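# Snap the lens cap onto the camera lens

## Task

Fit the cap onto the camera's lens so that it stays on. Squeeze its two orange grips together while pushing it in, then let its teeth spring back out so they catch beneath the lens rim.

## Robot and tools

ROBOT. There are two arms, left_arm and right_arm. Each carries the same right-handed five-finger hand, so the two hands are not mirror images. Base positions in the scene frame: left_arm (-0.033, +0.528, +0.015) m and right_arm (-0.082, -0.612, +0.015) m, each turned slightly about z. A camera stand is fixed behind the arms.

FRAMES. Scene frame: origin at table-top height, halfway between the nominal bases. +z is up, +x points out over the table, and left_arm is on the +y side. Image left and right do not match these arm names. Fixed cameras and the table use the scene frame. Reported hand positions, orientations, velocities and targets use each arm's own base frame. Commanded offsets run along the axes of that arm's current Hand target.

HAND POINT. The tracked point sits 0.05 m in front of the palm and 0.15 m out from the wrist flange. Its +z runs along the straightened fingers, +y points out of the palm, and +x runs across the palm away from the thumb. Straight fingers reach 0.06 to 0.07 m past the point. A bracket on the little-finger side of the wrist sticks out and can strike things. With the fingers level, the wrist may hang below the point and reach the table first.

ROW OF 28 NUMBERS. Every number lies in [-1, 1]. The left arm's fourteen come first, then the right arm's fourteen. Each arm's block is: dx, dy, dz, rx, ry, rz, little, ring, middle, index, thumb_bend, thumb_turn, force_limit, speed. The first six are an offset, not a pose, measured from that arm's Hand target as it stood when the action began. 1.0 equals 0.6 m or 180 degrees, and rx, ry, rz form one rotation vector. Every row in an action counts from that same start, and sending the same offset again moves the arm further. Sending six zeros holds the arm at its Hand target. Finger numbers: +1 means straight or open and -1 means curled. thumb_turn is +1 beside the palm and -1 facing the fingers. To grip something 0.035 to 0.065 m thick, turn the thumb in front of the palm. force_limit runs from about 0 N at -1 to 10 N at +1 (15 N for the thumb motors). speed rises from almost nothing at -1 to full at +0.48 and stays full above that. Use speed -0.94 or lower for a gentle grip. Leaving a hand alone is not a special value: repeat the eight hand numbers last sent to it. If none have been sent yet, send its hand_measured plus hand_force_limit and hand_speed.

TOOLS.
- execute_actions(actions, cameras): actions is a list of actions, each a list of up to 15 rows at 1/30 s per row. A short action keeps its last row for the remaining steps. Images come back only when actions is empty or cameras names some.
- move(target, speed, blend, stop_force, zero, blocking, cameras): target is one 28-number row, or a list of up to 15 rows. Every row is an offset from the Hand targets at the start of the move, not from the previous row. speed is in m/s, 0.002 to 3.2, default 0.25, and turning is capped at twice that in rad/s. blend is in metres and rounds corners in a list. stop_force is in N, 4 to 120, one value for both arms, and ends an arm's path when the wrist sensor feels that much push. Omit it when backing away from a contact. zero defaults to true and re-zeros the sensor before the move. blocking=false cannot be combined with stop_force. The whole move lasts at most 10 s. Its result adds a move: line giving the ending (done, off_target, moving, held, fault) and any limits (paced, held). The paths do not avoid obstacles or the other arm.
- wait(seconds 0 to 10, cameras): lets the scene run on.
- stop(cameras): brakes a running move.
- zoom_image(camera, region [x0, y0, x1, y1] in pixels, at most 504 by 504).
- show_instructions(): shows the reference image pages.
- zero_wrist_force(arm): re-zeros that arm's wrist sensor.
- finished_scene(scene 1 or 2): ends the scene and cannot be undone.

CAMERAS. cam_head_left, cam_head_right, cam_high and cam_low are 896x504. cam_left_wrist and cam_right_wrist are 672x504.

RESULTS. Each result gives end_effector_position (m), end_effector_quat_wxyz, velocities, and Hand target, which is the basis for the next offset. The point often settles short of the target; close the gap by sending the remaining distance. Hand lines (hand_measured, hand_stopped_by, hand_load_n) list six values in motor order. hand_stopped_by is moving, target, force, stalled or fault. hand_load_n is positive when the finger is pushed open, and it drops to about 0 if the grip is lost. The results also give Wrist force and Wrist torque in the hand's own axes, joint positions and torques, and step readings. A MOTOR HOT line warns of heat; at 85 °C the arm brakes for 30 to 60 s or more.

CAUTIONS. Each control step, commanded orientation is clipped to within 32 degrees of the measured one. The arms are stiff, so aiming even slightly past a firm contact can trigger a fault stop. That happens at about 150 N of outside force or at a joint torque limit, and the arm then stops for 10 s. Avoid any touch between the two arms, and never close one hand on the other's fingers. A clearance check may hold back commands that bring the arms close. Don't let parts drop, fall or be left off the table. Avoid fast swings, slams and heavy squeezes on fingers. Pass around an arm's own base rather than close to it.

Each tool is called after "Call:" as name(argument=value, ...), one argument or row to a line, values as JSON.

Reference images:

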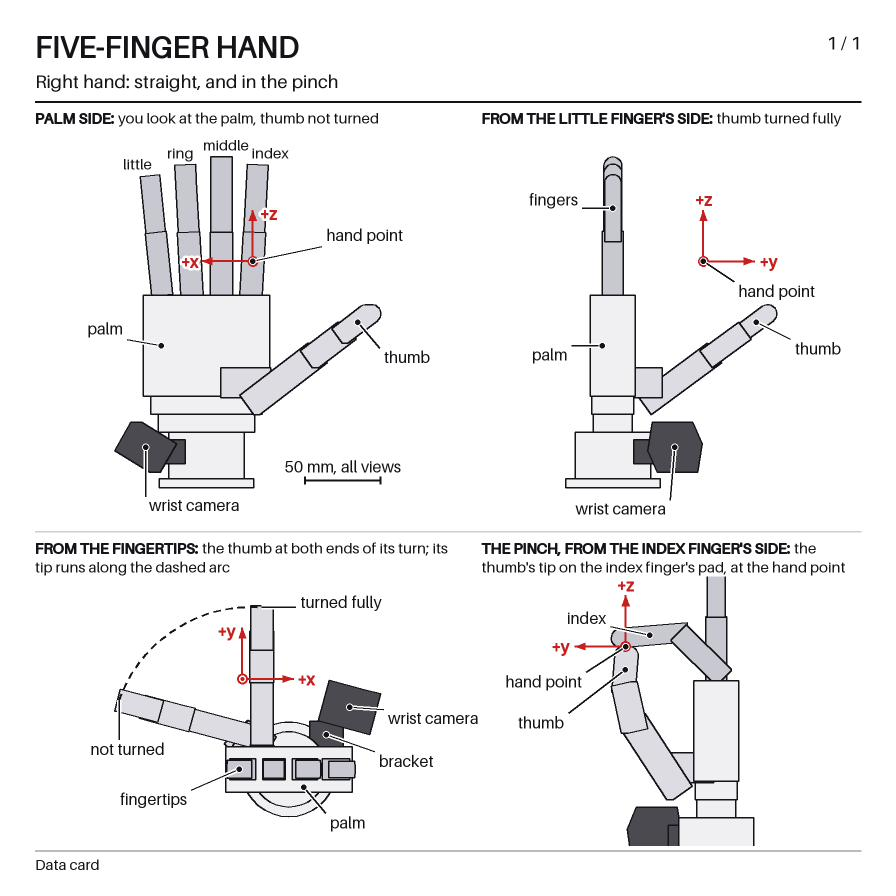

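## Session

Call:
execute_actions(
  actions=[],
)

Scene clock: 0.00 s.
left_arm: end_effector_position=(-0.0945, +0.5211, +0.6835) hand_measured=(+1.000, +1.000, +1.000, +1.000, +1.000, +1.000) hand_load_n=(+0.0, +0.0, +0.0, +0.0, +0.0, +0.0) hand_stopped_by=(target, target, target, target, target, target) hand_force_limit=0.00 hand_speed=-0.80 end_effector_quat_wxyz=(+0.086, -0.653, +0.743, +0.119) | right_arm: end_effector_position=(+0.0185, -0.4468, +0.6012) hand_measured=(+1.000, +1.000, +1.000, +1.000, +1.000, +1.000) hand_load_n=(+0.0, +0.0, +0.0, +0.0, +0.0, +0.0) hand_stopped_by=(target, target, target, target, target, target) hand_force_limit=0.00 hand_speed=-0.80 end_effector_quat_wxyz=(-0.103, +0.727, +0.677, +0.054)
Joint positions: left_arm=[1.209 -1.67 1.373 1.603 1.443 -1.787] | right_arm=[-1.996 -1.588 1.488 1.853 1.718 -1.911]
Joint velocities: within noise
Joint torques (N m): no reading
Wrist force (N): no reading
Wrist torque (N m): no reading
Wrist force, peak (N): no reading
Hand target: left_arm -0.0945, +0.5211, +0.6835; +0.086, -0.653, +0.743, +0.119 | right_arm +0.0185, -0.4468, +0.6012; -0.103, +0.727, +0.677, +0.054

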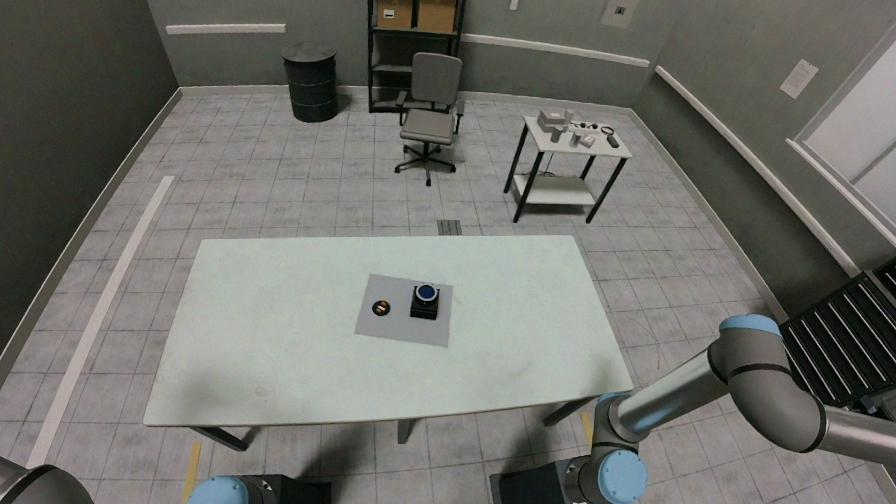

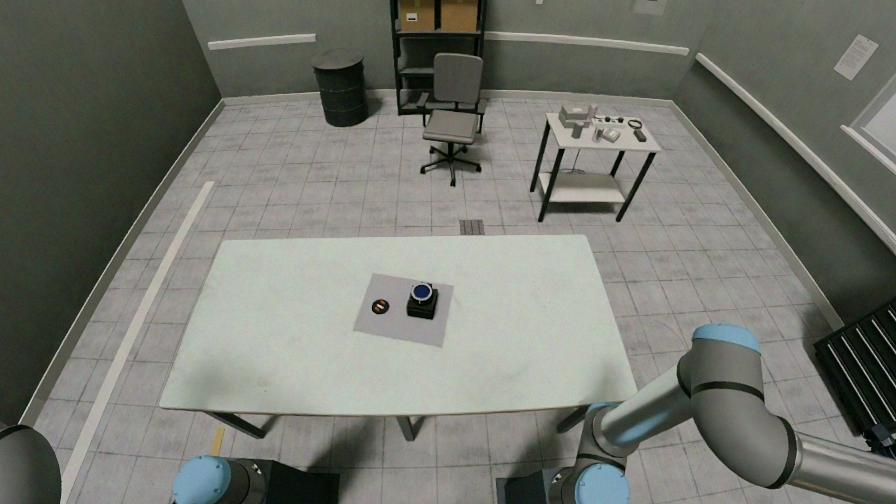

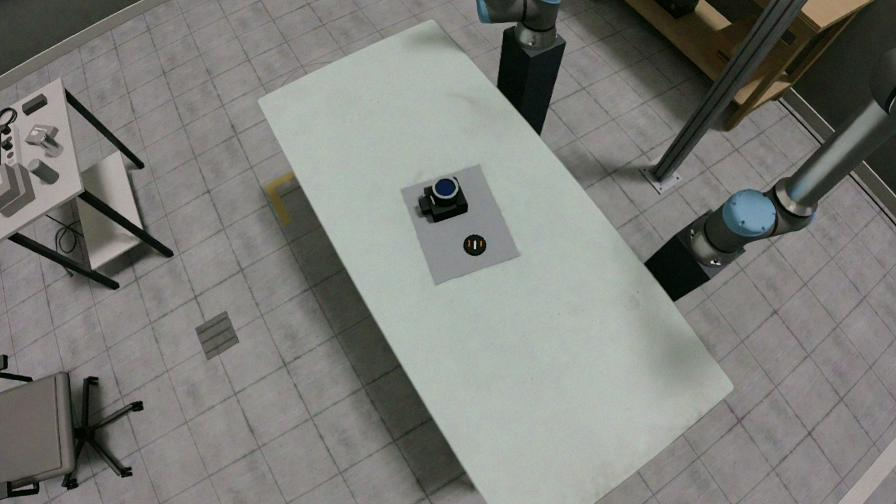

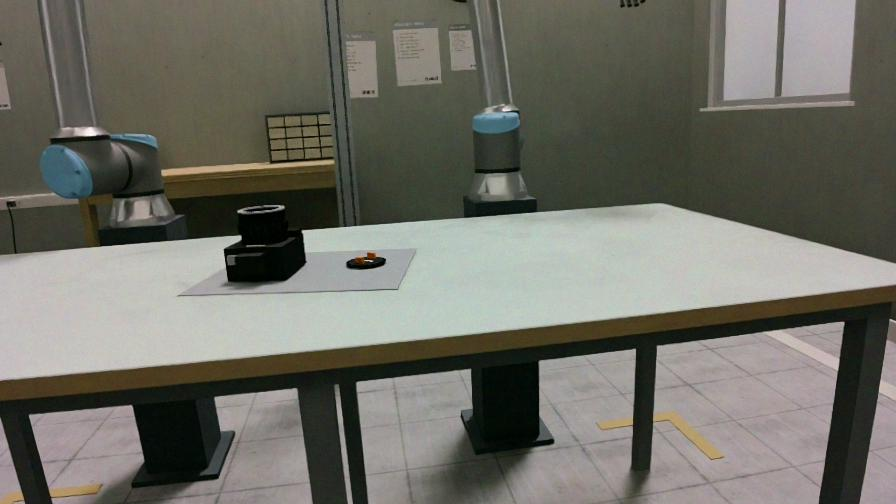

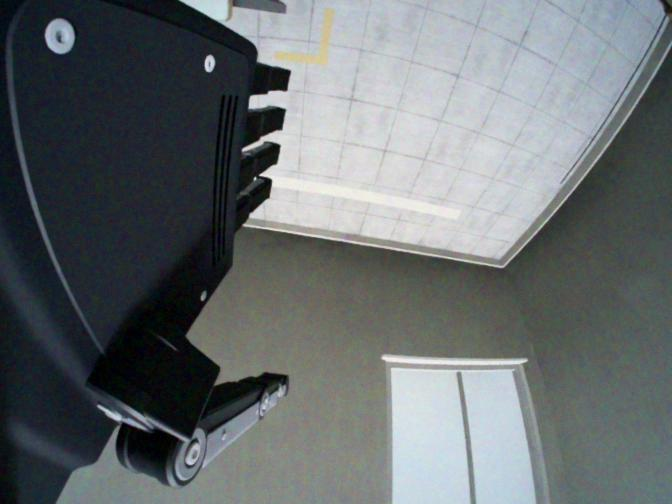

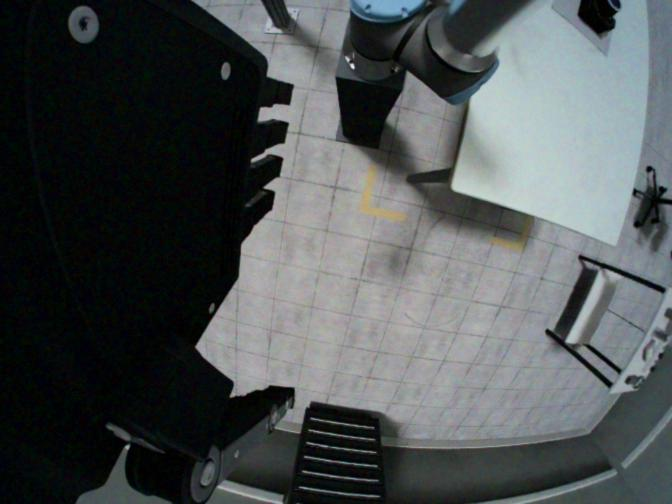

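Call:
zoom_image(
  camera="cam_head_left",
  region=[350, 260, 460, 350],
)

Call:
zoom_image(
  camera="cam_high",
  region=[390, 150, 530, 290],
)

Call:
zoom_image(
  camera="cam_low",
  region=[200, 190, 420, 310],
)

Call:
zoom_image(
  camera="cam_head_right",
  region=[350, 260, 460, 350],
)

Scaled by 4.582 from the camera's 896x504 image, which has a finer 1280x720 frame.

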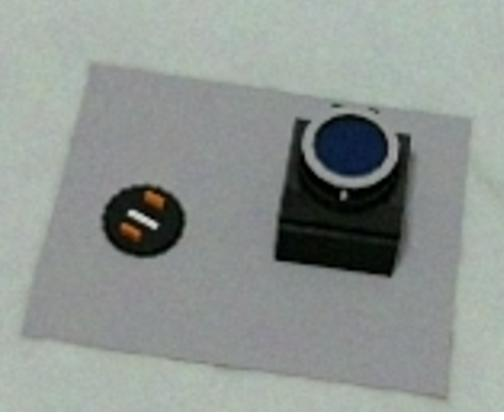

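Scaled by 3.600 from the camera's 896x504 image, which has a finer 1280x720 frame.

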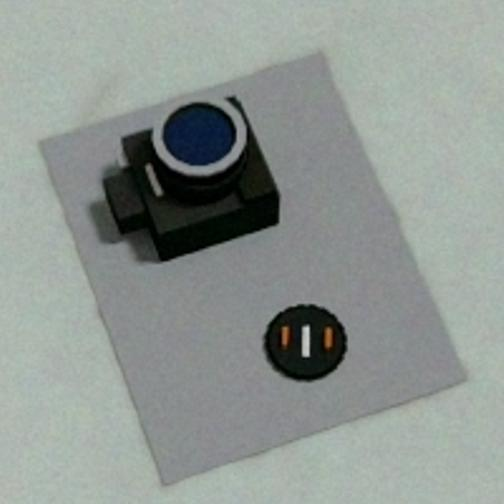

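Scaled by 2.291 from the camera's 896x504 image, which has a finer 1280x720 frame.

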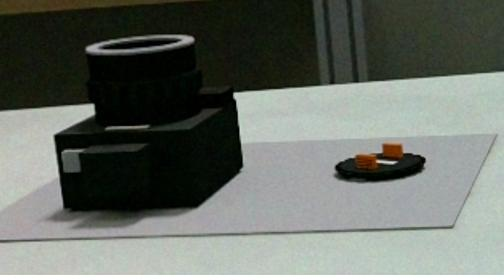

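Scaled by 4.582 from the camera's 896x504 image, which has a finer 1280x720 frame.

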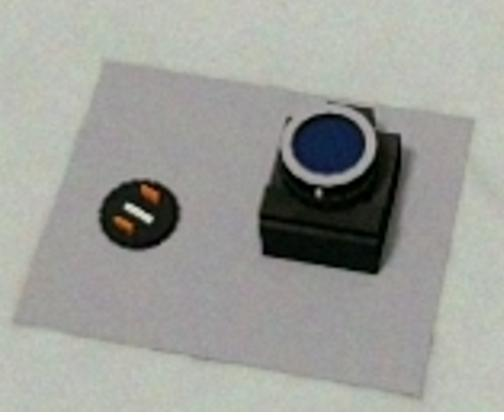

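Call:
move(
  target=[
    [0.0427,-0.7547,0.041,0,0,0,1,1,1,1,1,1,0,-0.8,0,0,0,0,0,0,1,1,1,1,1,1,0,-0.8],
    [0.433,-0.99,-0.0207,0,0,0,1,1,1,1,1,1,0,-0.8,0,0,0,0,0,0,1,1,1,1,1,1,0,-0.8],
  ],
  blend=[0.1,0],
  speed=0.5,
)

Call:
move(
  target=[0.868,-0.1845,0.0445,0.309,0.1275,0.0583,1,1,1,1,1,1,0,-0.8,0,0,0,0,0,0,1,1,1,1,1,1,0,-0.8],
  speed=0.5,
  cameras=["all"],
)

Scene clock: 29.03 s.
left_arm: end_effector_position=(+0.4600, +0.2001, +0.5840) hand_measured=(+1.000, +1.000, +1.000, +1.000, +1.000, +1.000) hand_load_n=(+0.0, +0.0, +0.0, +0.0, +0.0, +0.0) hand_stopped_by=(target, target, target, target, target, target) hand_force_limit=0.00 hand_speed=-0.80 end_effector_quat_wxyz=(+0.086, -0.653, +0.743, +0.119) | right_arm: end_effector_position=(+0.0185, -0.4468, +0.6012) hand_measured=(+1.000, +1.000, +1.000, +1.000, +1.000, +1.000) hand_load_n=(+0.0, +0.0, +0.0, +0.0, +0.0, +0.0) hand_stopped_by=(target, target, target, target, target, target) hand_force_limit=0.00 hand_speed=-0.80 end_effector_quat_wxyz=(-0.103, +0.727, +0.677, +0.054)
Joint positions: left_arm=[-0.171 -1.491 1.445 1.696 1.287 -3.195] | right_arm=[-1.996 -1.588 1.488 1.853 1.718 -1.911]
Joint torques (N m): left_arm=[-12.26 -59.89 -46.53 2.12 -3.59 -1.6] | right_arm=[0.14 -39.15 -43.34 4.02 0.45 -0.26]
Wrist force (N): left_arm=[0.1 0.2 -0.5] | right_arm=[0.0 -0.2 0.1]
Wrist torque (N m): left_arm=[-0.06 -0.09 -0.09] | right_arm=[-0.03 0.00 -0.01]
Wrist force, peak (N): left_arm=[3.2 -1.1 -1.2] | right_arm=[-0.5 -0.6 0.1]
Hand target: left_arm +0.4600, +0.2000, +0.5840; +0.086, -0.653, +0.743, +0.119 | right_arm +0.0185, -0.4468, +0.6012; -0.103, +0.727, +0.677, +0.054
Off the commanded pose: left_arm 0.000 m, 0 deg | right_arm 0.000 m, 0 deg.
move: done

Scene clock: 30.70 s.
left_arm: end_effector_position=(+0.5000, -0.3001, +0.4039) hand_measured=(+1.000, +1.000, +1.000, +1.000, +1.000, +1.000) hand_load_n=(+0.0, +0.0, +0.0, +0.0, +0.0, +0.0) hand_stopped_by=(target, target, target, target, target, target) hand_force_limit=0.00 hand_speed=-0.80 end_effector_quat_wxyz=(+0.224, -0.480, +0.768, -0.359) | right_arm: end_effector_position=(+0.0185, -0.4468, +0.6012) hand_measured=(+1.000, +1.000, +1.000, +1.000, +1.000, +1.000) hand_load_n=(+0.0, +0.0, +0.0, +0.0, +0.0, +0.0) hand_stopped_by=(target, target, target, target, target, target) hand_force_limit=0.00 hand_speed=-0.80 end_effector_quat_wxyz=(-0.103, +0.727, +0.677, +0.054)
Joint positions: left_arm=[-1.072 -1.726 1.868 0.658 1.11 -3.57] | right_arm=[-1.996 -1.588 1.488 1.853 1.718 -1.911]
Joint torques (N m): left_arm=[-8.6 -47.64 -53.21 -0.62 -1.76 -3.87] | right_arm=[0.35 -39.43 -42.2 4.21 1.07 -0.38]
Wrist force (N): left_arm=[0.8 -2.1 0.1] | right_arm=[-0.3 -0.1 0.4]
Wrist torque (N m): left_arm=[-0.22 -0.13 0.20] | right_arm=[-0.04 0.02 -0.03]
Wrist force, peak (N): left_arm=[3.6 -1.4 1.5] | right_arm=[-0.4 -0.7 0.2]
Hand target: left_arm +0.5000, -0.3002, +0.4040; +0.224, -0.480, +0.768, -0.359 | right_arm +0.0185, -0.4468, +0.6012; -0.103, +0.727, +0.677, +0.054
Off the commanded pose: left_arm 0.000 m, 0 deg | right_arm 0.000 m, 0 deg.
move: done

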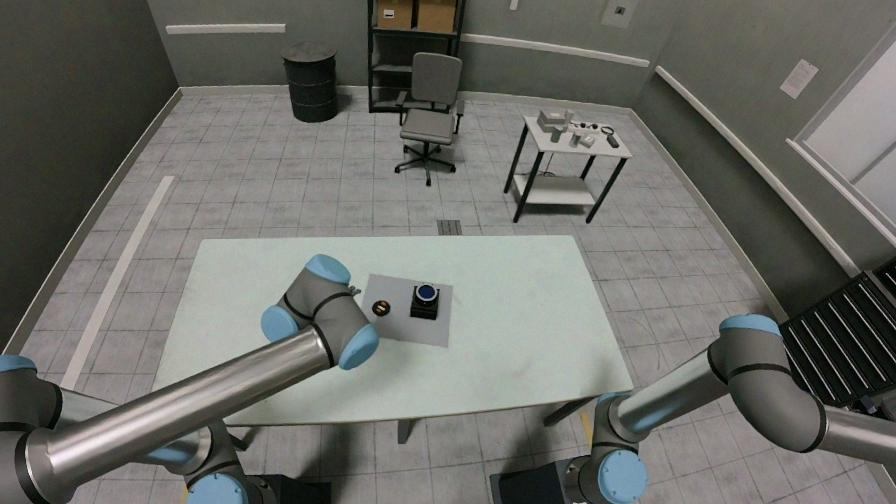

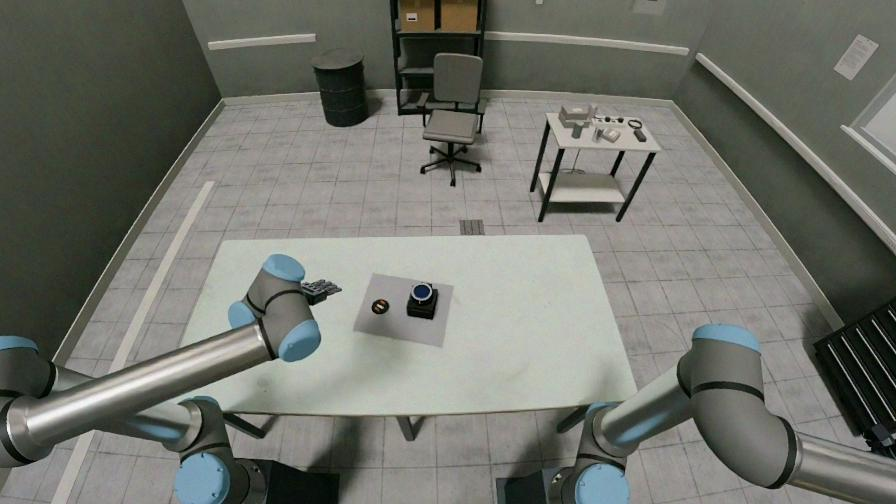

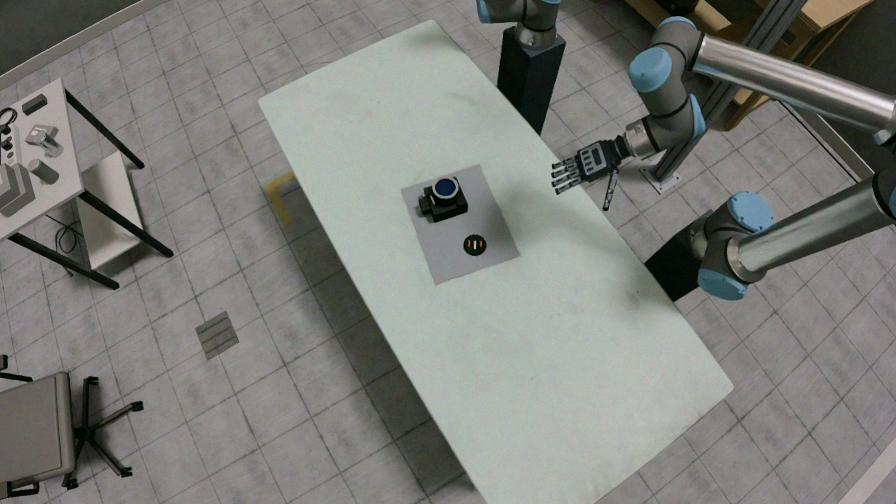

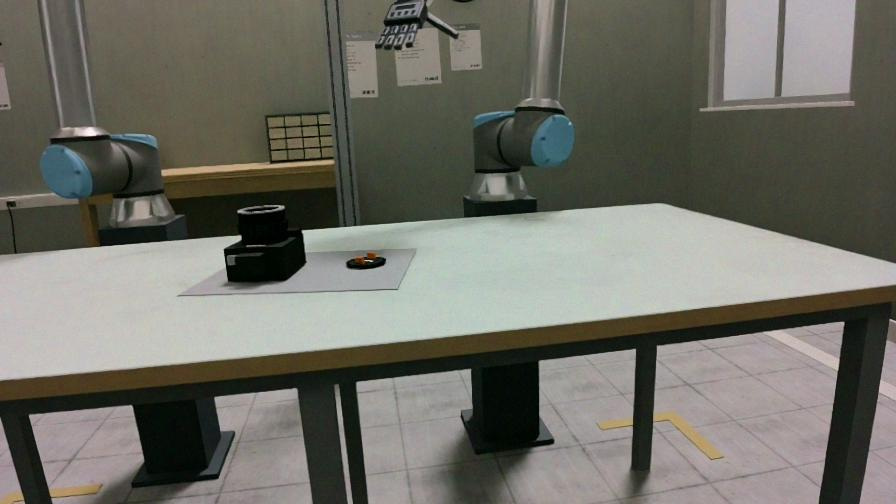

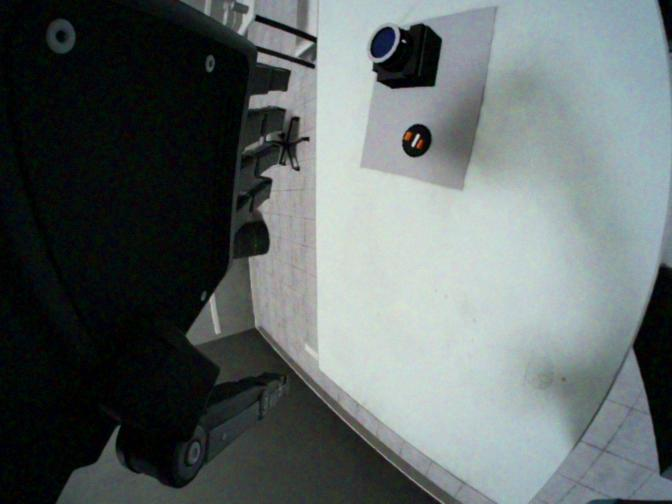

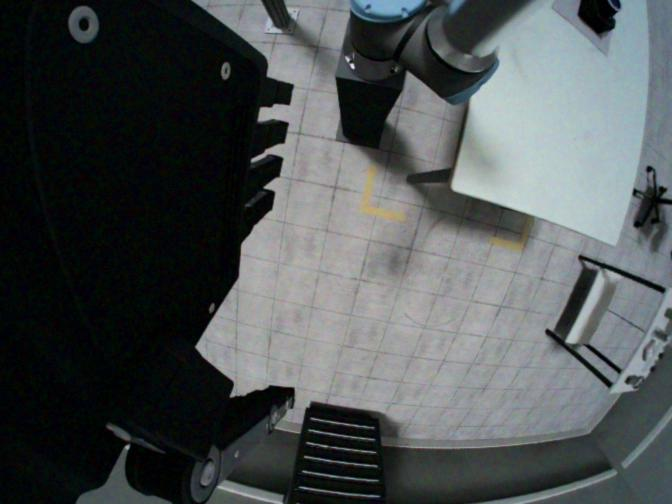

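Call:
zoom_image(
  camera="cam_left_wrist",
  region=[340, 0, 500, 200],
)

Call:
zoom_image(
  camera="cam_high",
  region=[400, 120, 640, 300],
)

Scaled by 2.520 from the camera's 672x504 image, which has a finer 960x720 frame.

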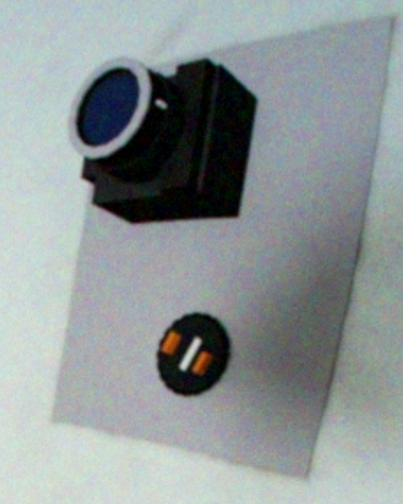

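Scaled by 2.100 from the camera's 896x504 image, which has a finer 1280x720 frame.

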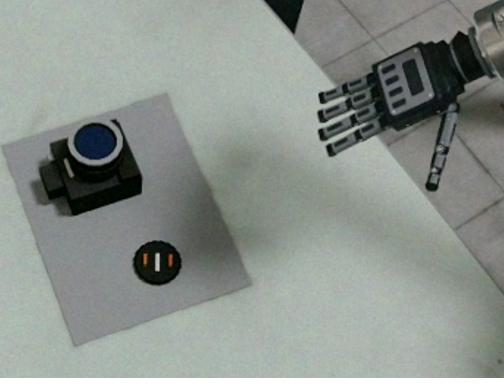

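Call:
move(
  target=[0.07,-0.004,0.4045,0,0,0,1,1,1,1,1,-0.8,0,0.2,0,0,0,0,0,0,1,1,1,1,1,1,0,-0.8],
  speed=0.3,
  cameras=["all"],
)

Scene clock: 38.07 s.
left_arm: end_effector_position=(+0.6503, -0.4201, +0.2502) hand_measured=(+1.000, +1.000, +1.000, +1.000, +1.000, -0.800) hand_load_n=(+0.0, +0.0, +0.0, +0.0, +0.0, +0.0) hand_stopped_by=(target, target, target, target, target, target) hand_force_limit=0.00 hand_speed=0.20 end_effector_quat_wxyz=(+0.224, -0.480, +0.768, -0.359) | right_arm: end_effector_position=(+0.0185, -0.4468, +0.6012) hand_measured=(+1.000, +1.000, +1.000, +1.000, +1.000, +1.000) hand_load_n=(+0.0, +0.0, +0.0, +0.0, +0.0, +0.0) hand_stopped_by=(target, target, target, target, target, target) hand_force_limit=0.00 hand_speed=-0.80 end_effector_quat_wxyz=(-0.103, +0.727, +0.677, +0.054)
Joint positions: left_arm=[-0.943 -1.332 1.729 0.362 1.202 -3.471] | right_arm=[-1.996 -1.588 1.488 1.853 1.718 -1.911]
Joint torques (N m): left_arm=[-11.38 -51.31 -31.09 1.35 -3.13 -4.25] | right_arm=[-0.29 -42.02 -41.31 4.18 0.46 -0.05]
Wrist force (N): left_arm=[1.4 -2.0 -0.3] | right_arm=[0.0 0.0 0.1]
Wrist torque (N m): left_arm=[-0.17 -0.16 0.20] | right_arm=[0.00 0.00 0.00]
Wrist force, peak (N): left_arm=[0.4 -2.4 -2.8] | right_arm=[-0.7 -0.5 0.3]
Hand target: left_arm +0.6502, -0.4202, +0.2500; +0.224, -0.480, +0.768, -0.359 | right_arm +0.0185, -0.4468, +0.6012; -0.103, +0.727, +0.677, +0.054
Off the commanded pose: left_arm 0.000 m, 0 deg | right_arm 0.000 m, 0 deg.
move: done

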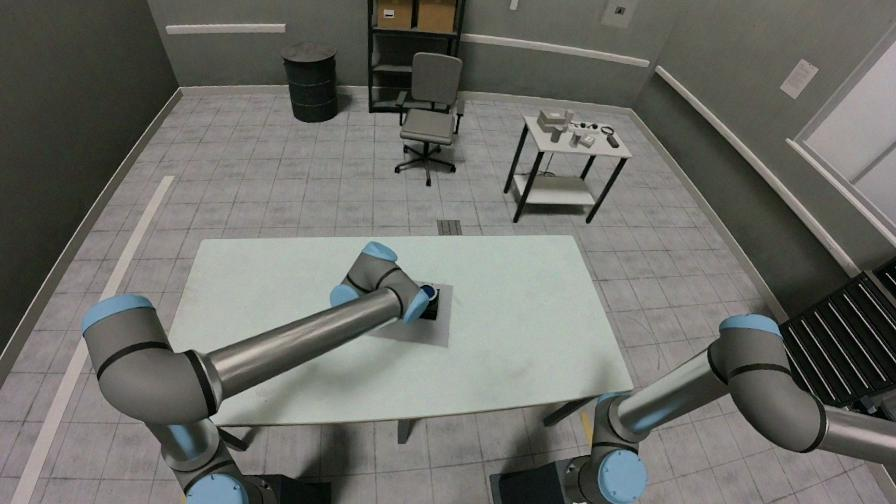

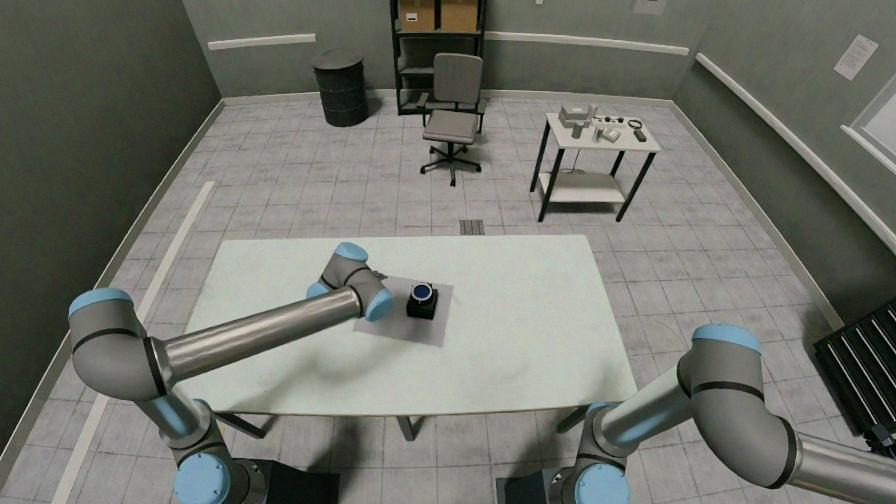

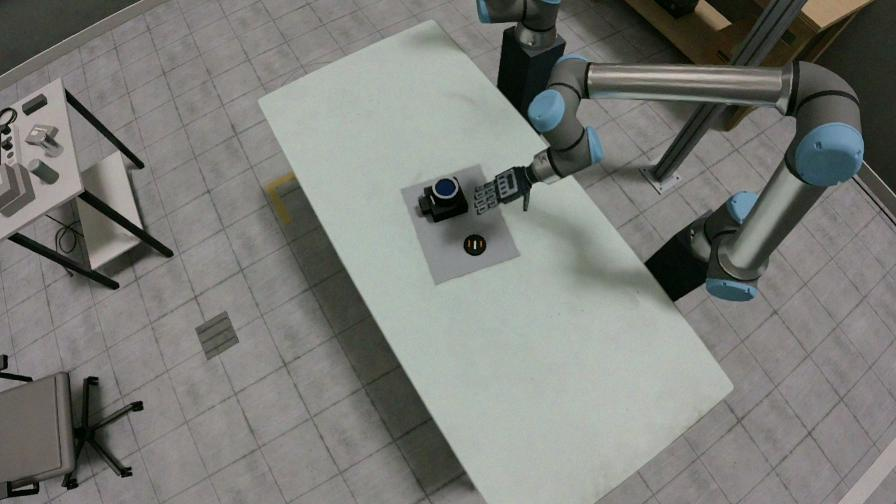

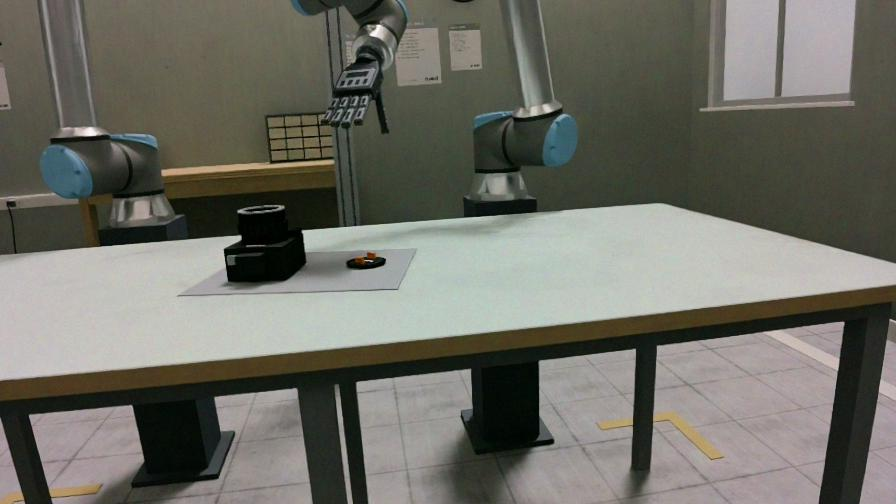

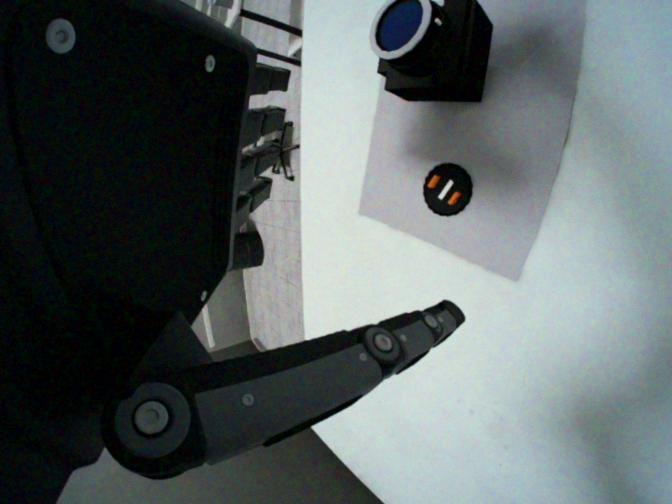

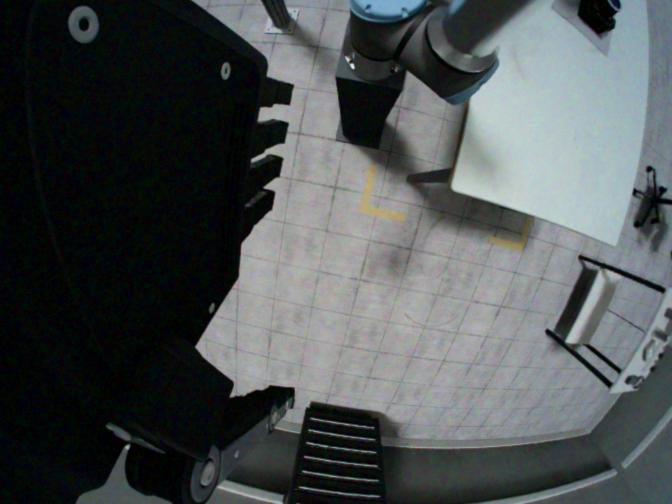

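Call:
zoom_image(
  camera="cam_left_wrist",
  region=[350, 120, 550, 270],
)

Call:
zoom_image(
  camera="cam_high",
  region=[390, 130, 590, 290],
)

Call:
zoom_image(
  camera="cam_low",
  region=[180, 80, 480, 310],
)

Scaled by 2.520 from the camera's 672x504 image, which has a finer 960x720 frame.

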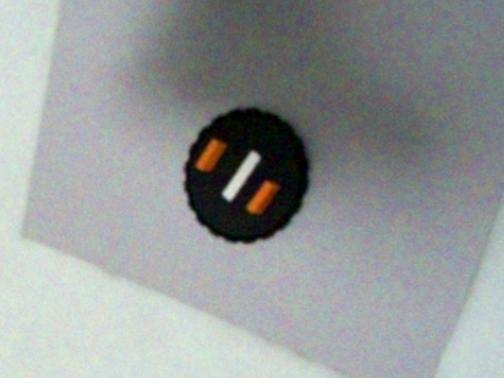

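Scaled by 2.520 from the camera's 896x504 image, which has a finer 1280x720 frame.

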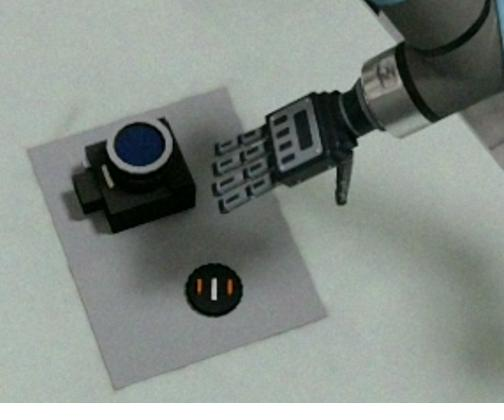

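Scaled by 1.680 from the camera's 896x504 image, which has a finer 1280x720 frame.

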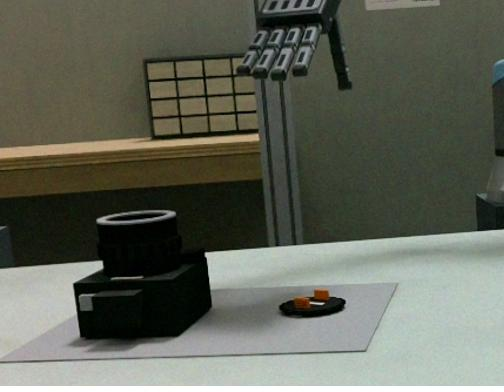

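Call:
move(
  target=[-0.0242,0.2808,0.0023,0.0667,0,0,1,1,1,0.3,0.4,-0.8,0,0.2,0,0,0,0,0,0,1,1,1,1,1,1,0,-0.8],
  speed=0.25,
  cameras=["all"],
)

Scene clock: 52.87 s.
left_arm: end_effector_position=(+0.5603, -0.3603, +0.1202) hand_measured=(+1.000, +1.000, +1.000, +0.300, +0.400, -0.800) hand_load_n=(+0.0, +0.0, +0.0, +0.0, +0.0, +0.0) hand_stopped_by=(target, target, target, target, target, target) hand_force_limit=0.00 hand_speed=0.20 end_effector_quat_wxyz=(+0.273, -0.454, +0.727, -0.437) | right_arm: end_effector_position=(+0.0185, -0.4468, +0.6012) hand_measured=(+1.000, +1.000, +1.000, +1.000, +1.000, +1.000) hand_load_n=(+0.0, +0.0, +0.0, +0.0, +0.0, +0.0) hand_stopped_by=(target, target, target, target, target, target) hand_force_limit=0.00 hand_speed=-0.80 end_effector_quat_wxyz=(-0.103, +0.727, +0.677, +0.054)
Joint positions: left_arm=[-1.072 -1.44 2.189 -0.172 1.033 -3.463] | right_arm=[-1.996 -1.588 1.488 1.853 1.718 -1.911]
Joint torques (N m): left_arm=[6.02 -28.48 -23.25 -1.56 0 -1.18] | right_arm=[1.57 -37.89 -40.73 4.05 0.43 -0.65]
Wrist force (N): left_arm=[1.3 -2.4 0.4] | right_arm=[-0.3 0.2 0.2]
Wrist torque (N m): left_arm=[-0.25 -0.21 0.14] | right_arm=[0.02 0.04 -0.01]
Wrist force, peak (N): left_arm=[1.6 -5.1 0.1] | right_arm=[-0.3 -0.2 0.8]
Hand target: left_arm +0.5603, -0.3602, +0.1200; +0.273, -0.454, +0.727, -0.437 | right_arm +0.0185, -0.4468, +0.6012; -0.103, +0.727, +0.677, +0.054
Off the commanded pose: left_arm 0.000 m, 0 deg | right_arm 0.000 m, 0 deg.
move: done

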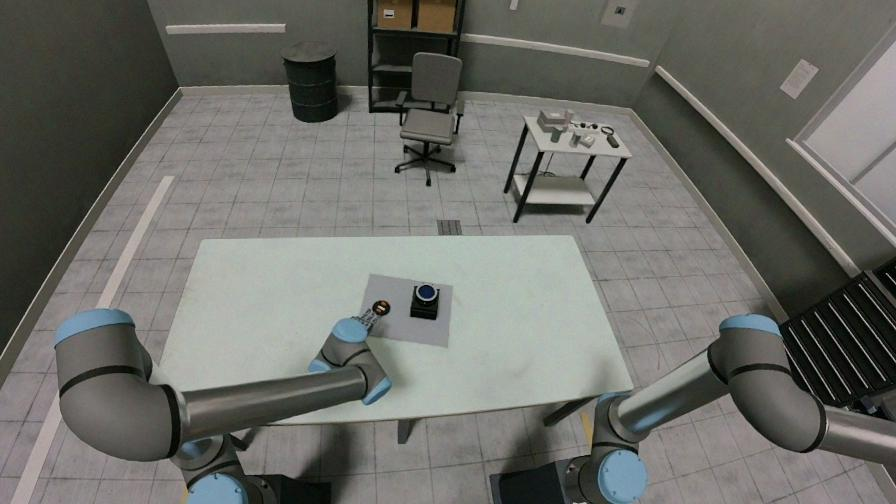

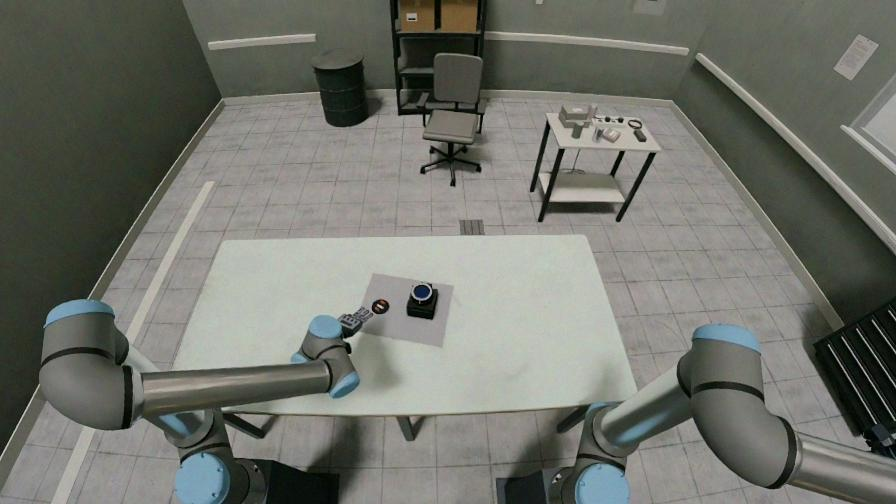

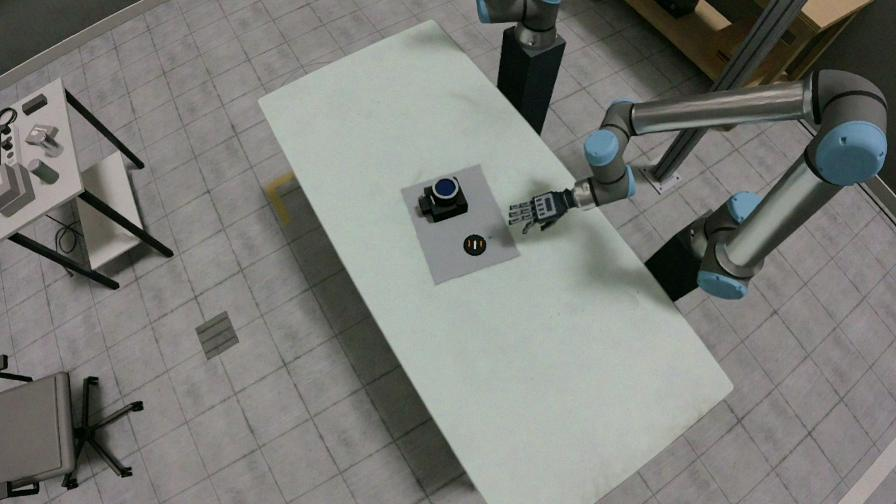

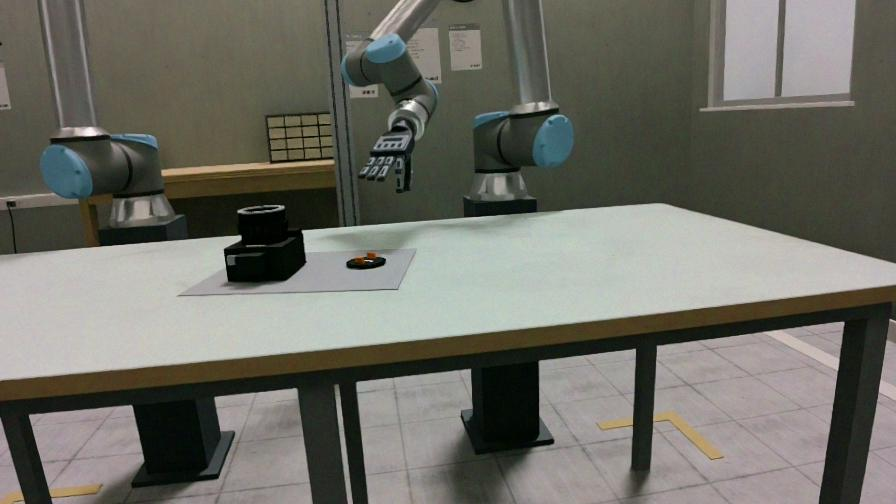

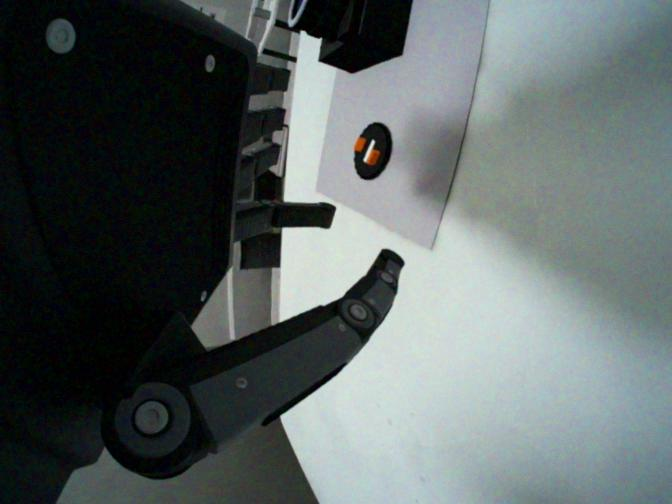

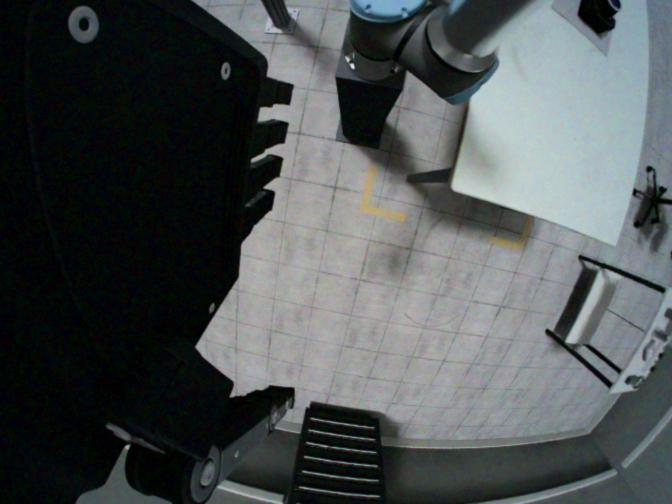

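Call:
zoom_image(
  camera="cam_left_wrist",
  region=[220, 100, 460, 300],
)

Call:
zoom_image(
  camera="cam_high",
  region=[440, 170, 600, 290],
)

Call:
zoom_image(
  camera="cam_head_left",
  region=[310, 260, 460, 370],
)

Call:
zoom_image(
  camera="cam_head_right",
  region=[310, 260, 460, 370],
)

Call:
zoom_image(
  camera="cam_low",
  region=[320, 100, 440, 290],
)

Scaled by 2.100 from the camera's 672x504 image, which has a finer 960x720 frame.

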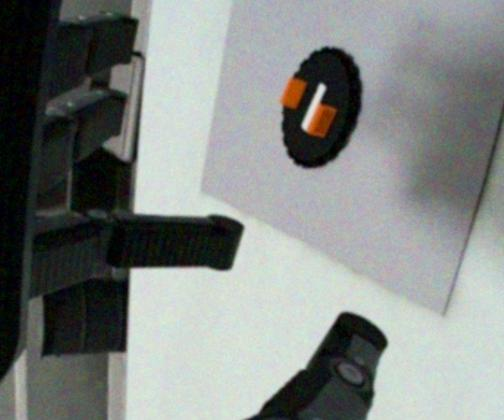

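Scaled by 3.150 from the camera's 896x504 image, which has a finer 1280x720 frame.

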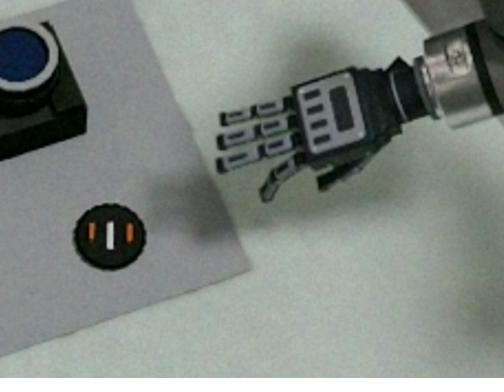

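Scaled by 3.360 from the camera's 896x504 image, which has a finer 1280x720 frame.

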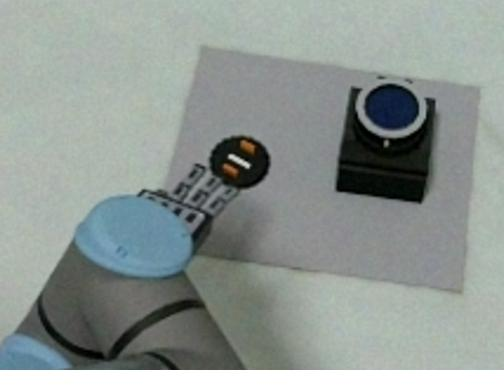

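Scaled by 3.360 from the camera's 896x504 image, which has a finer 1280x720 frame.

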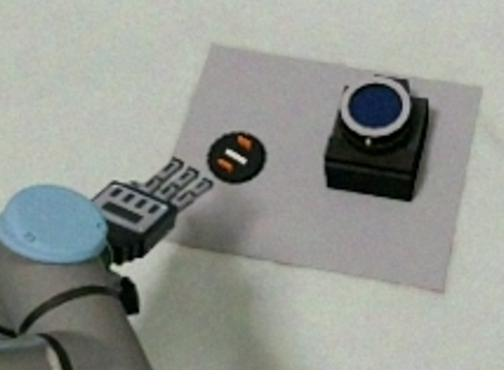

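Scaled by 2.653 from the camera's 896x504 image, which has a finer 1280x720 frame.

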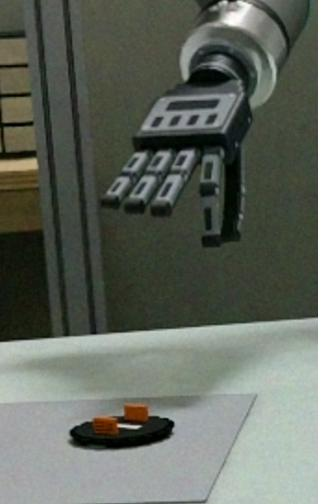

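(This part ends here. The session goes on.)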